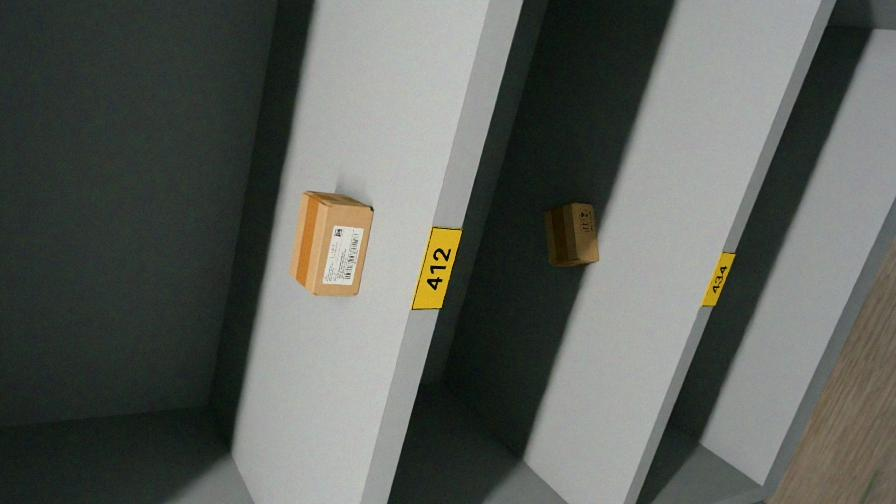

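>>> {"method": "zoom_image", "body": {"camera": "head_camera", "region": [680, 240, 760, 320]}}

>>> {"method": "move", "body": {"joints": {"lift_m": 0.6}, "pace": "max", "cameras": []}}

Scaled by 6.300 from the camera's 896x504 image, which has a finer 1280x720 frame.

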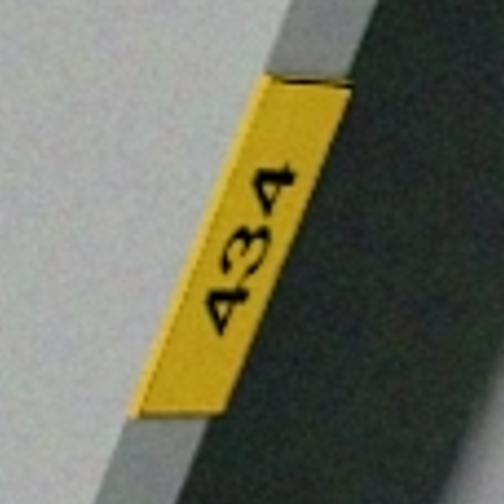

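Scene clock: 448.60 s.
move: done
base_odometry: x=+1.487 y=+0.818 heading=-1.353
turned_by_wheels: +0.000
turned_by_imu: +0.000
base_tilt: forward=-0.3 right=-1.1
lidar_m: 2.23 0.81 0.58 0.56 0.58 0.80 2.17 1.26 0.51 0.90 0.85 0.75
head_depth_mm: 710 784 718 514 1012 830 985 / 735 810 704 531 1004 826 1104 / 758 842 667 546 995 822 1115 / 789 877 598 567 959 855 1114 / 820 901 678 1123 984 882 1137 / 852 917 671 1129 978 1239 1150 / 783 838 663 979 967 1196 1168
base_status: not commanded
joint_positions: lift_m=+0.600 arm_m=+0.001 wrist_yaw_rad=+2.998 wrist_pitch_rad=-0.415 wrist_roll_rad=-0.002 gripper_m=+0.050 head_pan_rad=-1.200 head_tilt_rad=-0.700
joint_status: all done
measured_speeds: all 0
motor_effort: left_wheel=+6.0(6.0) right_wheel=+1.5(2.6) lift_m=+28.1(34.6) arm_m=-0.4(2.6) wrist_yaw_rad=+1.4(3.1) wrist_pitch_rad=+2.3(2.4) wrist_roll_rad=+0.7(1.0) gripper_m=+0.4(1.0) head_pan_rad=+0.3(1.8) head_tilt_rad=+2.9(3.9)
hand_pose: x=+0.0110 y=+0.0769 z=+0.6134 quat_wxyz=(+0.195, +0.700, +0.096, +0.681) (m; base frame)
wrist_depth_mm: 526 139 559 582 588 607 614 / 575 149 603 629 645 668 677 / 631 163 653 697 722 727 759 / 693 184 707 758 782 811 861 / 773 781 199 848 840 915 973 / 849 871 127 895 127 905 901 / 825 100 281 804 762 779 792
pictures: none
No camera images: "cameras" was empty.

>>> {"method": "move", "body": {"base": {"translate_m": 0.19}, "joints": {"wrist_yaw_rad": 0.0, "wrist_pitch_rad": -0.4, "gripper_m": 0.179}, "pace": "max", "cameras": []}}

>>> {"method": "move", "body": {"joints": {"wrist_pitch_rad": -0.2, "lift_m": 0.52, "arm_m": 0.1}, "cameras": ["wrist_camera"]}}

Scene clock: 468.80 s.
move: done
base_odometry: x=+1.528 y=+0.633 heading=-1.354
turned_by_wheels: +0.000
turned_by_imu: +0.000
base_tilt: forward=-0.3 right=-1.2
lidar_m: 2.22 0.80 0.59 0.56 0.58 0.80 2.18 0.64 0.62 0.90 0.60 0.63
head_depth_mm: 710 782 714 516 1016 831 751 / 735 814 709 530 1009 828 1100 / 760 845 698 548 1002 825 1096 / 791 884 689 568 992 863 1117 / 743 821 684 980 986 878 1130 / 615 670 668 787 898 1016 1153 / 524 563 599 677 798 1095 1174
base_status: done
joint_positions: lift_m=+0.600 arm_m=+0.001 wrist_yaw_rad=+0.003 wrist_pitch_rad=-0.415 wrist_roll_rad=-0.002 gripper_m=+0.179 head_pan_rad=-1.200 head_tilt_rad=-0.700
joint_status: all done
measured_speeds: all 0
motor_effort: left_wheel=+2.0(12.0) right_wheel=+6.9(9.1) lift_m=+28.2(28.2) arm_m=+2.7(3.0) wrist_yaw_rad=-3.9(9.3) wrist_pitch_rad=+2.2(4.8) wrist_roll_rad=+0.7(1.0) gripper_m=+0.7(84.5) head_pan_rad=-0.4(0.8) head_tilt_rad=+3.1(3.6)
hand_pose: x=-0.0208 y=-0.3703 z=+0.6134 quat_wxyz=(+0.693, +0.147, -0.691, -0.145) (m; base frame)
wrist_depth_mm: 550 633 623 621 609 604 556 / 547 635 631 614 618 602 538 / 467 457 455 429 444 447 442 / 362 359 354 354 350 347 348 / 299 292 293 300 288 291 284 / 119 141 796 806 765 289 121 / 118 681 725 724 708 696 108
pictures: none
No camera images: "cameras" was empty.

Scene clock: 470.77 s.
move: done
base_odometry: x=+1.528 y=+0.633 heading=-1.354
turned_by_wheels: +0.000
turned_by_imu: +0.000
base_tilt: forward=-0.4 right=-1.3
lidar_m: 2.23 0.81 0.59 0.56 0.58 0.80 2.17 0.64 0.62 0.90 0.61 0.63
head_depth_mm: 709 782 717 514 1011 829 1062 / 733 812 708 531 1007 826 586 / 762 844 700 549 1002 826 1074 / 791 878 689 567 993 856 1118 / 738 824 683 978 984 877 1144 / 615 670 669 788 898 1023 1153 / 524 563 601 678 804 1095 1171
base_status: not commanded
joint_positions: lift_m=+0.520 arm_m=+0.100 wrist_yaw_rad=+0.003 wrist_pitch_rad=-0.222 wrist_roll_rad=-0.002 gripper_m=+0.179 head_pan_rad=-1.200 head_tilt_rad=-0.700
joint_status: all done
measured_speeds: all 0
motor_effort: left_wheel=+1.7(2.0) right_wheel=+6.2(7.4) lift_m=+23.8(27.5) arm_m=+13.0(14.7) wrist_yaw_rad=-2.6(4.2) wrist_pitch_rad=+3.5(5.7) wrist_roll_rad=+0.5(0.9) gripper_m=+0.5(1.1) head_pan_rad=-0.3(1.0) head_tilt_rad=+2.4(3.4)
hand_pose: x=-0.0208 y=-0.4896 z=+0.5789 quat_wxyz=(+0.704, +0.080, -0.702, -0.077) (m; base frame)
wrist_depth_mm: 518 525 520 511 506 503 489 / 543 559 548 548 540 529 523 / 498 533 532 341 530 522 507 / 356 355 333 324 351 349 349 / 265 250 263 263 262 262 261 / 119 141 210 209 210 209 121 / 119 176 175 175 174 169 108
pictures: wrist_camera
camera_calibration:
wrist_camera: T_world_to_cam=[[-0.998881, -0.0446353, -0.0156515, -0.0268823], [-0.00408684, 0.411106, -0.911579, 0.761418], [0.047123, -0.910494, -0.410828, -0.0408525], [0, 0, 0, 1]] pos_world=[-0.0218153, -0.351419, 0.676888]

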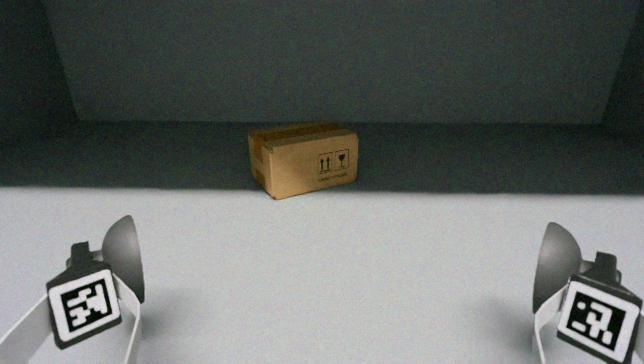

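>>> {"method": "move", "body": {"base": {"translate_m": -0.136}, "joints": {"wrist_yaw_rad": 0.49}, "pace": "max", "cameras": []}}

>>> {"method": "move", "body": {"joints": {"arm_m": 0.225}, "cameras": ["wrist_camera"]}}

Scene clock: 530.67 s.
move: done
base_odometry: x=+1.498 y=+0.765 heading=-1.353
turned_by_wheels: +0.000
turned_by_imu: +0.000
base_tilt: forward=-0.5 right=-1.1
lidar_m: 2.23 0.81 0.59 0.56 0.58 0.80 2.17 1.29 0.54 0.90 0.77 0.71
head_depth_mm: 707 779 716 513 1007 833 1065 / 735 812 706 530 1008 825 1093 / 761 847 585 548 963 821 576 / 790 876 655 570 989 837 1120 / 822 904 679 1122 990 877 1134 / 824 884 673 1067 974 1232 1151 / 711 764 666 885 934 1123 1166
base_status: done
joint_positions: lift_m=+0.520 arm_m=+0.100 wrist_yaw_rad=+0.487 wrist_pitch_rad=-0.222 wrist_roll_rad=-0.002 gripper_m=+0.179 head_pan_rad=-1.200 head_tilt_rad=-0.700
joint_status: all done
measured_speeds: all 0
motor_effort: left_wheel=-1.4(10.8) right_wheel=-10.8(13.8) lift_m=+25.7(25.7) arm_m=+10.4(12.2) wrist_yaw_rad=+2.1(7.9) wrist_pitch_rad=+3.6(3.7) wrist_roll_rad=+0.8(0.9) gripper_m=+0.2(1.4) head_pan_rad=-0.8(2.0) head_tilt_rad=+2.5(3.3)
hand_pose: x=+0.0930 y=-0.4612 z=+0.5789 quat_wxyz=(+0.702, +0.245, -0.662, +0.094) (m; base frame)
wrist_depth_mm: 431 522 663 606 530 470 424 / 440 547 699 653 567 497 441 / 445 510 533 481 373 492 456 / 356 351 348 347 343 347 345 / 310 250 262 261 260 260 259 / 119 142 219 209 209 209 121 / 116 653 221 180 173 168 108
pictures: none
No camera images: "cameras" was empty.

Scene clock: 532.83 s.
move: done
base_odometry: x=+1.498 y=+0.765 heading=-1.353
turned_by_wheels: +0.000
turned_by_imu: +0.000
base_tilt: forward=-0.3 right=-1.1
lidar_m: 2.23 0.80 0.59 0.56 0.59 0.79 2.17 1.29 0.54 0.90 0.77 0.70
head_depth_mm: 713 782 715 514 1012 832 537 / 734 813 706 529 1007 808 611 / 759 846 585 549 964 783 1122 / 791 878 655 568 994 838 1114 / 817 904 683 1116 987 876 1139 / 823 884 671 1068 977 1236 1152 / 711 761 663 884 933 1114 1173
base_status: not commanded
joint_positions: lift_m=+0.520 arm_m=+0.225 wrist_yaw_rad=+0.487 wrist_pitch_rad=-0.222 wrist_roll_rad=-0.002 gripper_m=+0.179 head_pan_rad=-1.200 head_tilt_rad=-0.700
joint_status: all done
measured_speeds: all 0
motor_effort: left_wheel=-1.3(1.9) right_wheel=-10.7(11.4) lift_m=+26.5(26.5) arm_m=+13.4(15.0) wrist_yaw_rad=+2.5(3.3) wrist_pitch_rad=+3.5(3.7) wrist_roll_rad=+0.8(1.0) gripper_m=+0.5(1.0) head_pan_rad=-1.7(2.2) head_tilt_rad=+2.3(3.3)
hand_pose: x=+0.0930 y=-0.5862 z=+0.5789 quat_wxyz=(+0.702, +0.245, -0.662, +0.094) (m; base frame)
wrist_depth_mm: 433 520 550 473 414 365 331 / 448 545 590 493 436 385 342 / 447 513 528 495 450 399 358 / 350 352 349 238 325 346 344 / 264 249 262 245 250 259 258 / 119 141 208 208 208 208 118 / 119 169 173 174 174 167 108
pictures: wrist_camera
camera_calibration:
wrist_camera: T_world_to_cam=[[-0.863354, -0.504356, -0.0156475, -0.199641], [-0.194893, 0.3619, -0.911617, 0.790548], [0.465442, -0.783998, -0.410743, -0.0989781], [0, 0, 0, 1]] pos_world=[0.0277798, -0.464388, 0.676898]

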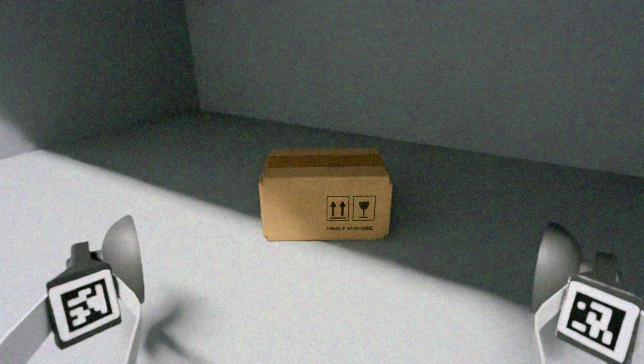

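>>> {"method": "move", "body": {"base": {"translate_m": 0.063}, "joints": {"arm_m": 0.322}, "speeds": {"translate_m": 0.065, "arm_m": 0.09}, "contact_limits": {"arm_m": 35}, "cameras": ["wrist_camera"]}}

Scene clock: 543.77 s.
move: done
base_odometry: x=+1.512 y=+0.704 heading=-1.353
turned_by_wheels: +0.000
turned_by_imu: +0.000
base_tilt: forward=-0.3 right=-1.2
lidar_m: 2.23 0.80 0.59 0.56 0.58 0.80 2.17 0.64 0.57 0.90 0.68 0.66
head_depth_mm: 708 781 718 515 1013 627 541 / 735 810 709 529 1005 699 1101 / 759 844 696 546 948 821 1118 / 787 877 688 568 994 857 1119 / 813 893 683 1127 987 881 1137 / 731 794 674 939 968 1170 1154 / 624 671 664 777 875 1031 1177
base_status: done
joint_positions: lift_m=+0.520 arm_m=+0.322 wrist_yaw_rad=+0.487 wrist_pitch_rad=-0.222 wrist_roll_rad=-0.002 gripper_m=+0.179 head_pan_rad=-1.200 head_tilt_rad=-0.700
joint_status: all done
measured_speeds: all 0
motor_effort: left_wheel=+6.3(11.0) right_wheel=+5.3(8.1) lift_m=+28.0(28.2) arm_m=+12.9(16.2) wrist_yaw_rad=+2.3(3.1) wrist_pitch_rad=+3.5(3.7) wrist_roll_rad=+0.8(0.9) gripper_m=+0.5(1.1) head_pan_rad=-2.7(3.1) head_tilt_rad=+1.8(3.4)
contact_limits: arm_m 35 (drawing in: default 31, maximum 55; extending or still: default 40, maximum 69)
hand_pose: x=+0.0931 y=-0.6832 z=+0.5789 quat_wxyz=(+0.702, +0.245, -0.662, +0.094) (m; base frame)
wrist_depth_mm: 383 461 424 364 324 284 256 / 391 472 458 388 338 299 266 / 397 475 475 414 355 312 278 / 353 351 349 348 347 321 289 / 263 250 250 168 177 260 259 / 119 141 147 134 134 207 119 / 119 169 132 131 133 168 108
pictures: wrist_camera
camera_calibration:
wrist_camera: T_world_to_cam=[[-0.863333, -0.504393, -0.015647, -0.248581], [-0.194907, 0.361888, -0.911619, 0.825647], [0.465476, -0.78398, -0.410739, -0.175019], [0, 0, 0, 1]] pos_world=[0.0277838, -0.561385, 0.676899]

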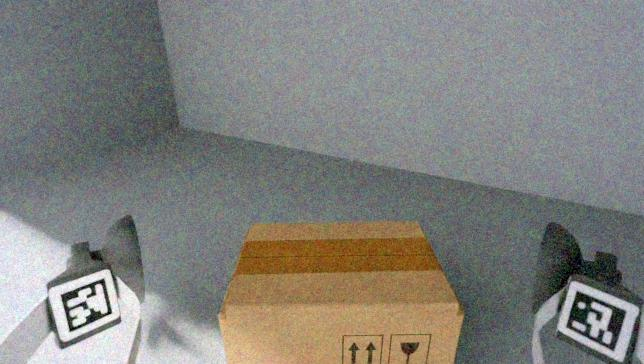

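>>> {"method": "move", "body": {"joints": {"gripper_m": 0.05}, "cameras": []}}

>>> {"method": "move", "body": {"joints": {"lift_m": 0.56}, "speeds": {"lift_m": 0.05}, "cameras": ["wrist_camera"]}}

Scene clock: 550.20 s.
move: done
base_odometry: x=+1.512 y=+0.704 heading=-1.353
turned_by_wheels: +0.000
turned_by_imu: +0.000
base_tilt: forward=-0.5 right=-1.1
lidar_m: 2.23 0.81 0.59 0.56 0.59 0.79 2.17 0.64 0.57 0.90 0.68 0.66
head_depth_mm: 709 781 716 514 1011 627 538 / 734 812 706 531 1008 700 1101 / 759 847 695 547 940 822 1119 / 790 878 691 567 992 858 1118 / 817 894 683 1122 984 879 1137 / 730 795 675 938 966 1173 1148 / 625 669 665 778 880 1034 1169
base_status: not commanded
joint_positions: lift_m=+0.520 arm_m=+0.322 wrist_yaw_rad=+0.487 wrist_pitch_rad=-0.215 wrist_roll_rad=-0.002 gripper_m=+0.051 head_pan_rad=-1.200 head_tilt_rad=-0.700
joint_status: all done
measured_speeds: all 0
motor_effort: left_wheel=+6.3(7.0) right_wheel=+5.2(5.9) lift_m=+29.7(29.9) arm_m=+8.4(10.1) wrist_yaw_rad=+2.5(3.0) wrist_pitch_rad=+2.3(3.6) wrist_roll_rad=+0.6(0.9) gripper_m=-17.0(91.3) head_pan_rad=-2.6(3.7) head_tilt_rad=+1.8(2.7)
contact_limits: arm_m 35 (drawing in: default 31, maximum 55; extending or still: default 40, maximum 69)
hand_pose: x=+0.0933 y=-0.6837 z=+0.5804 quat_wxyz=(+0.702, +0.243, -0.663, +0.096) (m; base frame)
wrist_depth_mm: 376 461 425 367 320 285 255 / 387 473 457 389 334 297 267 / 400 475 474 410 354 310 277 / 362 361 357 355 352 320 291 / 269 268 158 172 162 263 263 / 214 126 131 137 135 127 210 / 183 125 133 135 138 120 175
pictures: none
No camera images: "cameras" was empty.

Scene clock: 551.53 s.
move: done
base_odometry: x=+1.512 y=+0.704 heading=-1.353
turned_by_wheels: +0.000
turned_by_imu: +0.000
base_tilt: forward=-0.2 right=-1.2
lidar_m: 2.23 0.81 0.58 0.56 0.58 0.79 2.18 0.64 0.57 0.90 0.68 0.66
head_depth_mm: 713 783 717 515 1011 601 512 / 736 811 709 530 977 715 1103 / 760 845 692 547 916 823 1119 / 790 878 688 567 997 857 1110 / 819 896 681 1125 983 881 1137 / 731 796 672 940 972 1175 1151 / 625 671 663 778 875 1039 1171
base_status: not commanded
joint_positions: lift_m=+0.560 arm_m=+0.322 wrist_yaw_rad=+0.487 wrist_pitch_rad=-0.223 wrist_roll_rad=-0.002 gripper_m=+0.051 head_pan_rad=-1.200 head_tilt_rad=-0.700
joint_status: all done
measured_speeds: all 0
motor_effort: left_wheel=+6.3(6.5) right_wheel=+4.4(5.8) lift_m=+31.2(34.0) arm_m=+7.4(8.7) wrist_yaw_rad=+1.7(3.0) wrist_pitch_rad=+3.8(4.1) wrist_roll_rad=+0.5(0.9) gripper_m=-15.6(17.0) head_pan_rad=-2.9(3.8) head_tilt_rad=+2.6(3.1)
contact_limits: arm_m 35 (drawing in: default 31, maximum 55; extending or still: default 40, maximum 69)
hand_pose: x=+0.0931 y=-0.6831 z=+0.6186 quat_wxyz=(+0.702, +0.246, -0.662, +0.093) (m; base frame)
wrist_depth_mm: 379 460 427 364 321 284 255 / 390 478 459 390 337 299 267 / 401 489 495 411 355 311 278 / 401 449 445 417 372 330 292 / 338 336 159 171 162 330 301 / 271 258 132 137 136 127 264 / 232 210 135 138 142 123 221
pictures: wrist_camera
camera_calibration:
wrist_camera: T_world_to_cam=[[-0.863264, -0.504494, -0.0161491, -0.247661], [-0.195124, 0.363051, -0.91111, 0.862294], [0.465513, -0.783377, -0.411847, -0.157533], [0, 0, 0, 1]] pos_world=[0.0277906, -0.561407, 0.716765]

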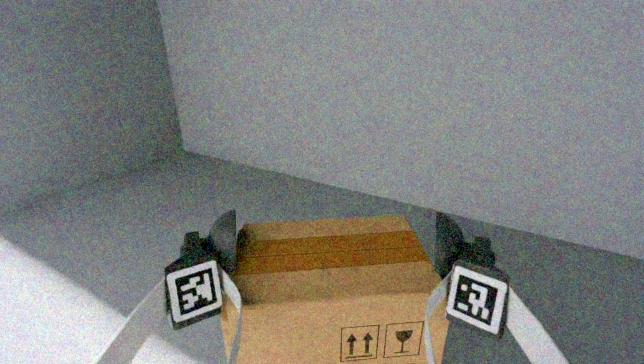

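>>> {"method": "move", "body": {"joints": {"arm_m": 0.0}, "speeds": {"arm_m": 0.2}, "cameras": []}}

>>> {"method": "move", "body": {"joints": {"wrist_pitch_rad": -0.4, "wrist_yaw_rad": 2.6, "lift_m": 0.56}, "cameras": []}}

>>> {"method": "move", "body": {"joints": {"wrist_pitch_rad": -0.3, "lift_m": 0.285}, "pace": "max", "cameras": ["wrist_camera"]}}

Scene clock: 563.67 s.
move: done
base_odometry: x=+1.512 y=+0.704 heading=-1.353
turned_by_wheels: +0.000
turned_by_imu: +0.000
base_tilt: forward=-0.3 right=-1.1
lidar_m: 2.22 0.81 0.59 0.56 0.59 0.80 2.17 0.64 0.58 0.90 0.68 0.66
head_depth_mm: 713 781 716 515 1017 835 1062 / 735 813 708 531 1006 824 1100 / 761 844 695 546 992 820 1079 / 789 878 691 568 994 834 655 / 815 895 682 1126 982 881 1135 / 734 793 674 939 977 1171 1148 / 626 670 664 777 876 1041 1169
base_status: not commanded
joint_positions: lift_m=+0.560 arm_m=+0.001 wrist_yaw_rad=+0.487 wrist_pitch_rad=-0.224 wrist_roll_rad=-0.002 gripper_m=+0.051 head_pan_rad=-1.200 head_tilt_rad=-0.700
joint_status: all done
measured_speeds: all 0
motor_effort: left_wheel=+5.9(6.7) right_wheel=+5.1(6.0) lift_m=+26.1(31.7) arm_m=-12.8(14.7) wrist_yaw_rad=+1.1(3.3) wrist_pitch_rad=+4.0(4.0) wrist_roll_rad=+0.3(0.8) gripper_m=-15.2(16.1) head_pan_rad=-2.3(3.8) head_tilt_rad=+2.1(2.9)
hand_pose: x=+0.0930 y=-0.3616 z=+0.6184 quat_wxyz=(+0.702, +0.246, -0.662, +0.093) (m; base frame)
wrist_depth_mm: 399 460 593 722 637 556 498 / 426 469 614 758 661 584 522 / 459 487 611 664 663 605 543 / - 451 450 449 445 446 445 / - 511 159 171 162 332 333 / - 124 133 137 137 127 268 / 907 585 134 138 142 121 223
pictures: none
No camera images: "cameras" was empty.

Scene clock: 565.70 s.
move: done
base_odometry: x=+1.512 y=+0.704 heading=-1.353
turned_by_wheels: +0.000
turned_by_imu: +0.000
base_tilt: forward=-0.4 right=-1.3
lidar_m: 2.22 0.81 0.59 0.56 0.58 0.80 2.17 0.64 0.58 0.90 0.68 0.66
head_depth_mm: 712 782 717 514 1009 835 1064 / 736 811 706 530 1007 826 1100 / 758 843 695 547 1005 823 1120 / 788 875 692 568 994 859 1113 / 817 895 684 1122 990 880 1136 / 730 793 674 939 969 1168 1152 / 626 670 663 780 875 1030 1172
base_status: not commanded
joint_positions: lift_m=+0.560 arm_m=+0.001 wrist_yaw_rad=+2.597 wrist_pitch_rad=-0.420 wrist_roll_rad=-0.002 gripper_m=+0.051 head_pan_rad=-1.200 head_tilt_rad=-0.700
joint_status: all done
measured_speeds: all 0
motor_effort: left_wheel=+6.0(6.7) right_wheel=+5.0(5.6) lift_m=+24.4(29.0) arm_m=-11.7(13.5) wrist_yaw_rad=+1.9(5.3) wrist_pitch_rad=+3.3(5.5) wrist_roll_rad=+0.4(0.8) gripper_m=-15.1(15.9) head_pan_rad=-2.8(3.4) head_tilt_rad=+2.6(2.6)
hand_pose: x=+0.0949 y=+0.0461 z=+0.5722 quat_wxyz=(+0.328, +0.705, -0.043, +0.627) (m; base frame)
wrist_depth_mm: 478 527 594 664 769 926 - / 504 567 640 727 869 - - / 544 608 683 802 956 - - / 580 648 747 911 - - - / 619 689 158 171 162 990 - / 673 125 132 137 136 127 857 / 199 715 134 138 142 123 751
pictures: none
No camera images: "cameras" was empty.

Scene clock: 568.33 s.
move: done
base_odometry: x=+1.512 y=+0.704 heading=-1.353
turned_by_wheels: +0.000
turned_by_imu: +0.000
base_tilt: forward=-0.3 right=-1.2
lidar_m: 2.23 0.81 0.59 0.56 0.58 0.80 2.17 0.64 0.57 0.90 0.68 0.66
head_depth_mm: 712 783 714 514 1014 832 1070 / 736 811 709 531 1009 827 1100 / 762 849 696 547 1001 823 1119 / 788 875 689 569 991 862 1117 / 814 896 681 1122 992 881 1142 / 732 793 675 941 968 1169 1163 / 624 669 662 778 879 1035 1170
base_status: not commanded
joint_positions: lift_m=+0.285 arm_m=+0.001 wrist_yaw_rad=+2.597 wrist_pitch_rad=-0.330 wrist_roll_rad=-0.002 gripper_m=+0.051 head_pan_rad=-1.200 head_tilt_rad=-0.700
joint_status: all done
measured_speeds: all 0
motor_effort: left_wheel=+5.8(6.6) right_wheel=+4.6(6.1) lift_m=+26.8(26.8) arm_m=-8.8(12.0) wrist_yaw_rad=+2.1(3.3) wrist_pitch_rad=+5.0(7.4) wrist_roll_rad=+0.6(0.8) gripper_m=-15.6(16.2) head_pan_rad=-2.1(3.5) head_tilt_rad=+2.3(3.0)
hand_pose: x=+0.1003 y=+0.0551 z=+0.3180 quat_wxyz=(+0.300, +0.702, -0.075, +0.641) (m; base frame)
wrist_depth_mm: 475 520 582 666 780 916 - / 504 556 623 720 843 - - / 531 584 662 769 908 - - / 560 623 709 792 875 846 847 / 579 649 159 171 163 679 681 / 579 124 132 137 136 127 561 / 206 464 134 138 142 123 483
pictures: wrist_camera
camera_calibration:
wrist_camera: T_world_to_cam=[[0.874908, -0.483856, -0.0204674, -0.0479409], [-0.260556, -0.43467, -0.862074, 0.356772], [0.408224, 0.759569, -0.506368, 0.244372], [0, 0, 0, 1]] pos_world=[0.0351448, -0.0537352, 0.430325]

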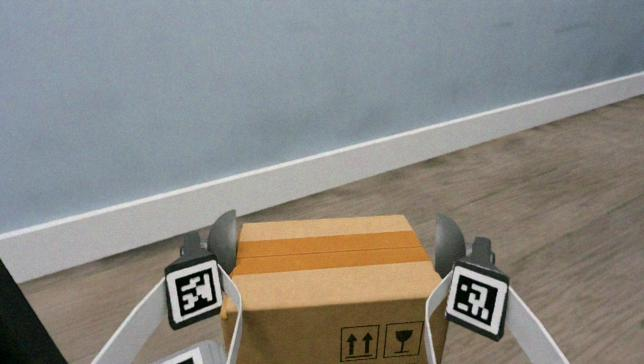

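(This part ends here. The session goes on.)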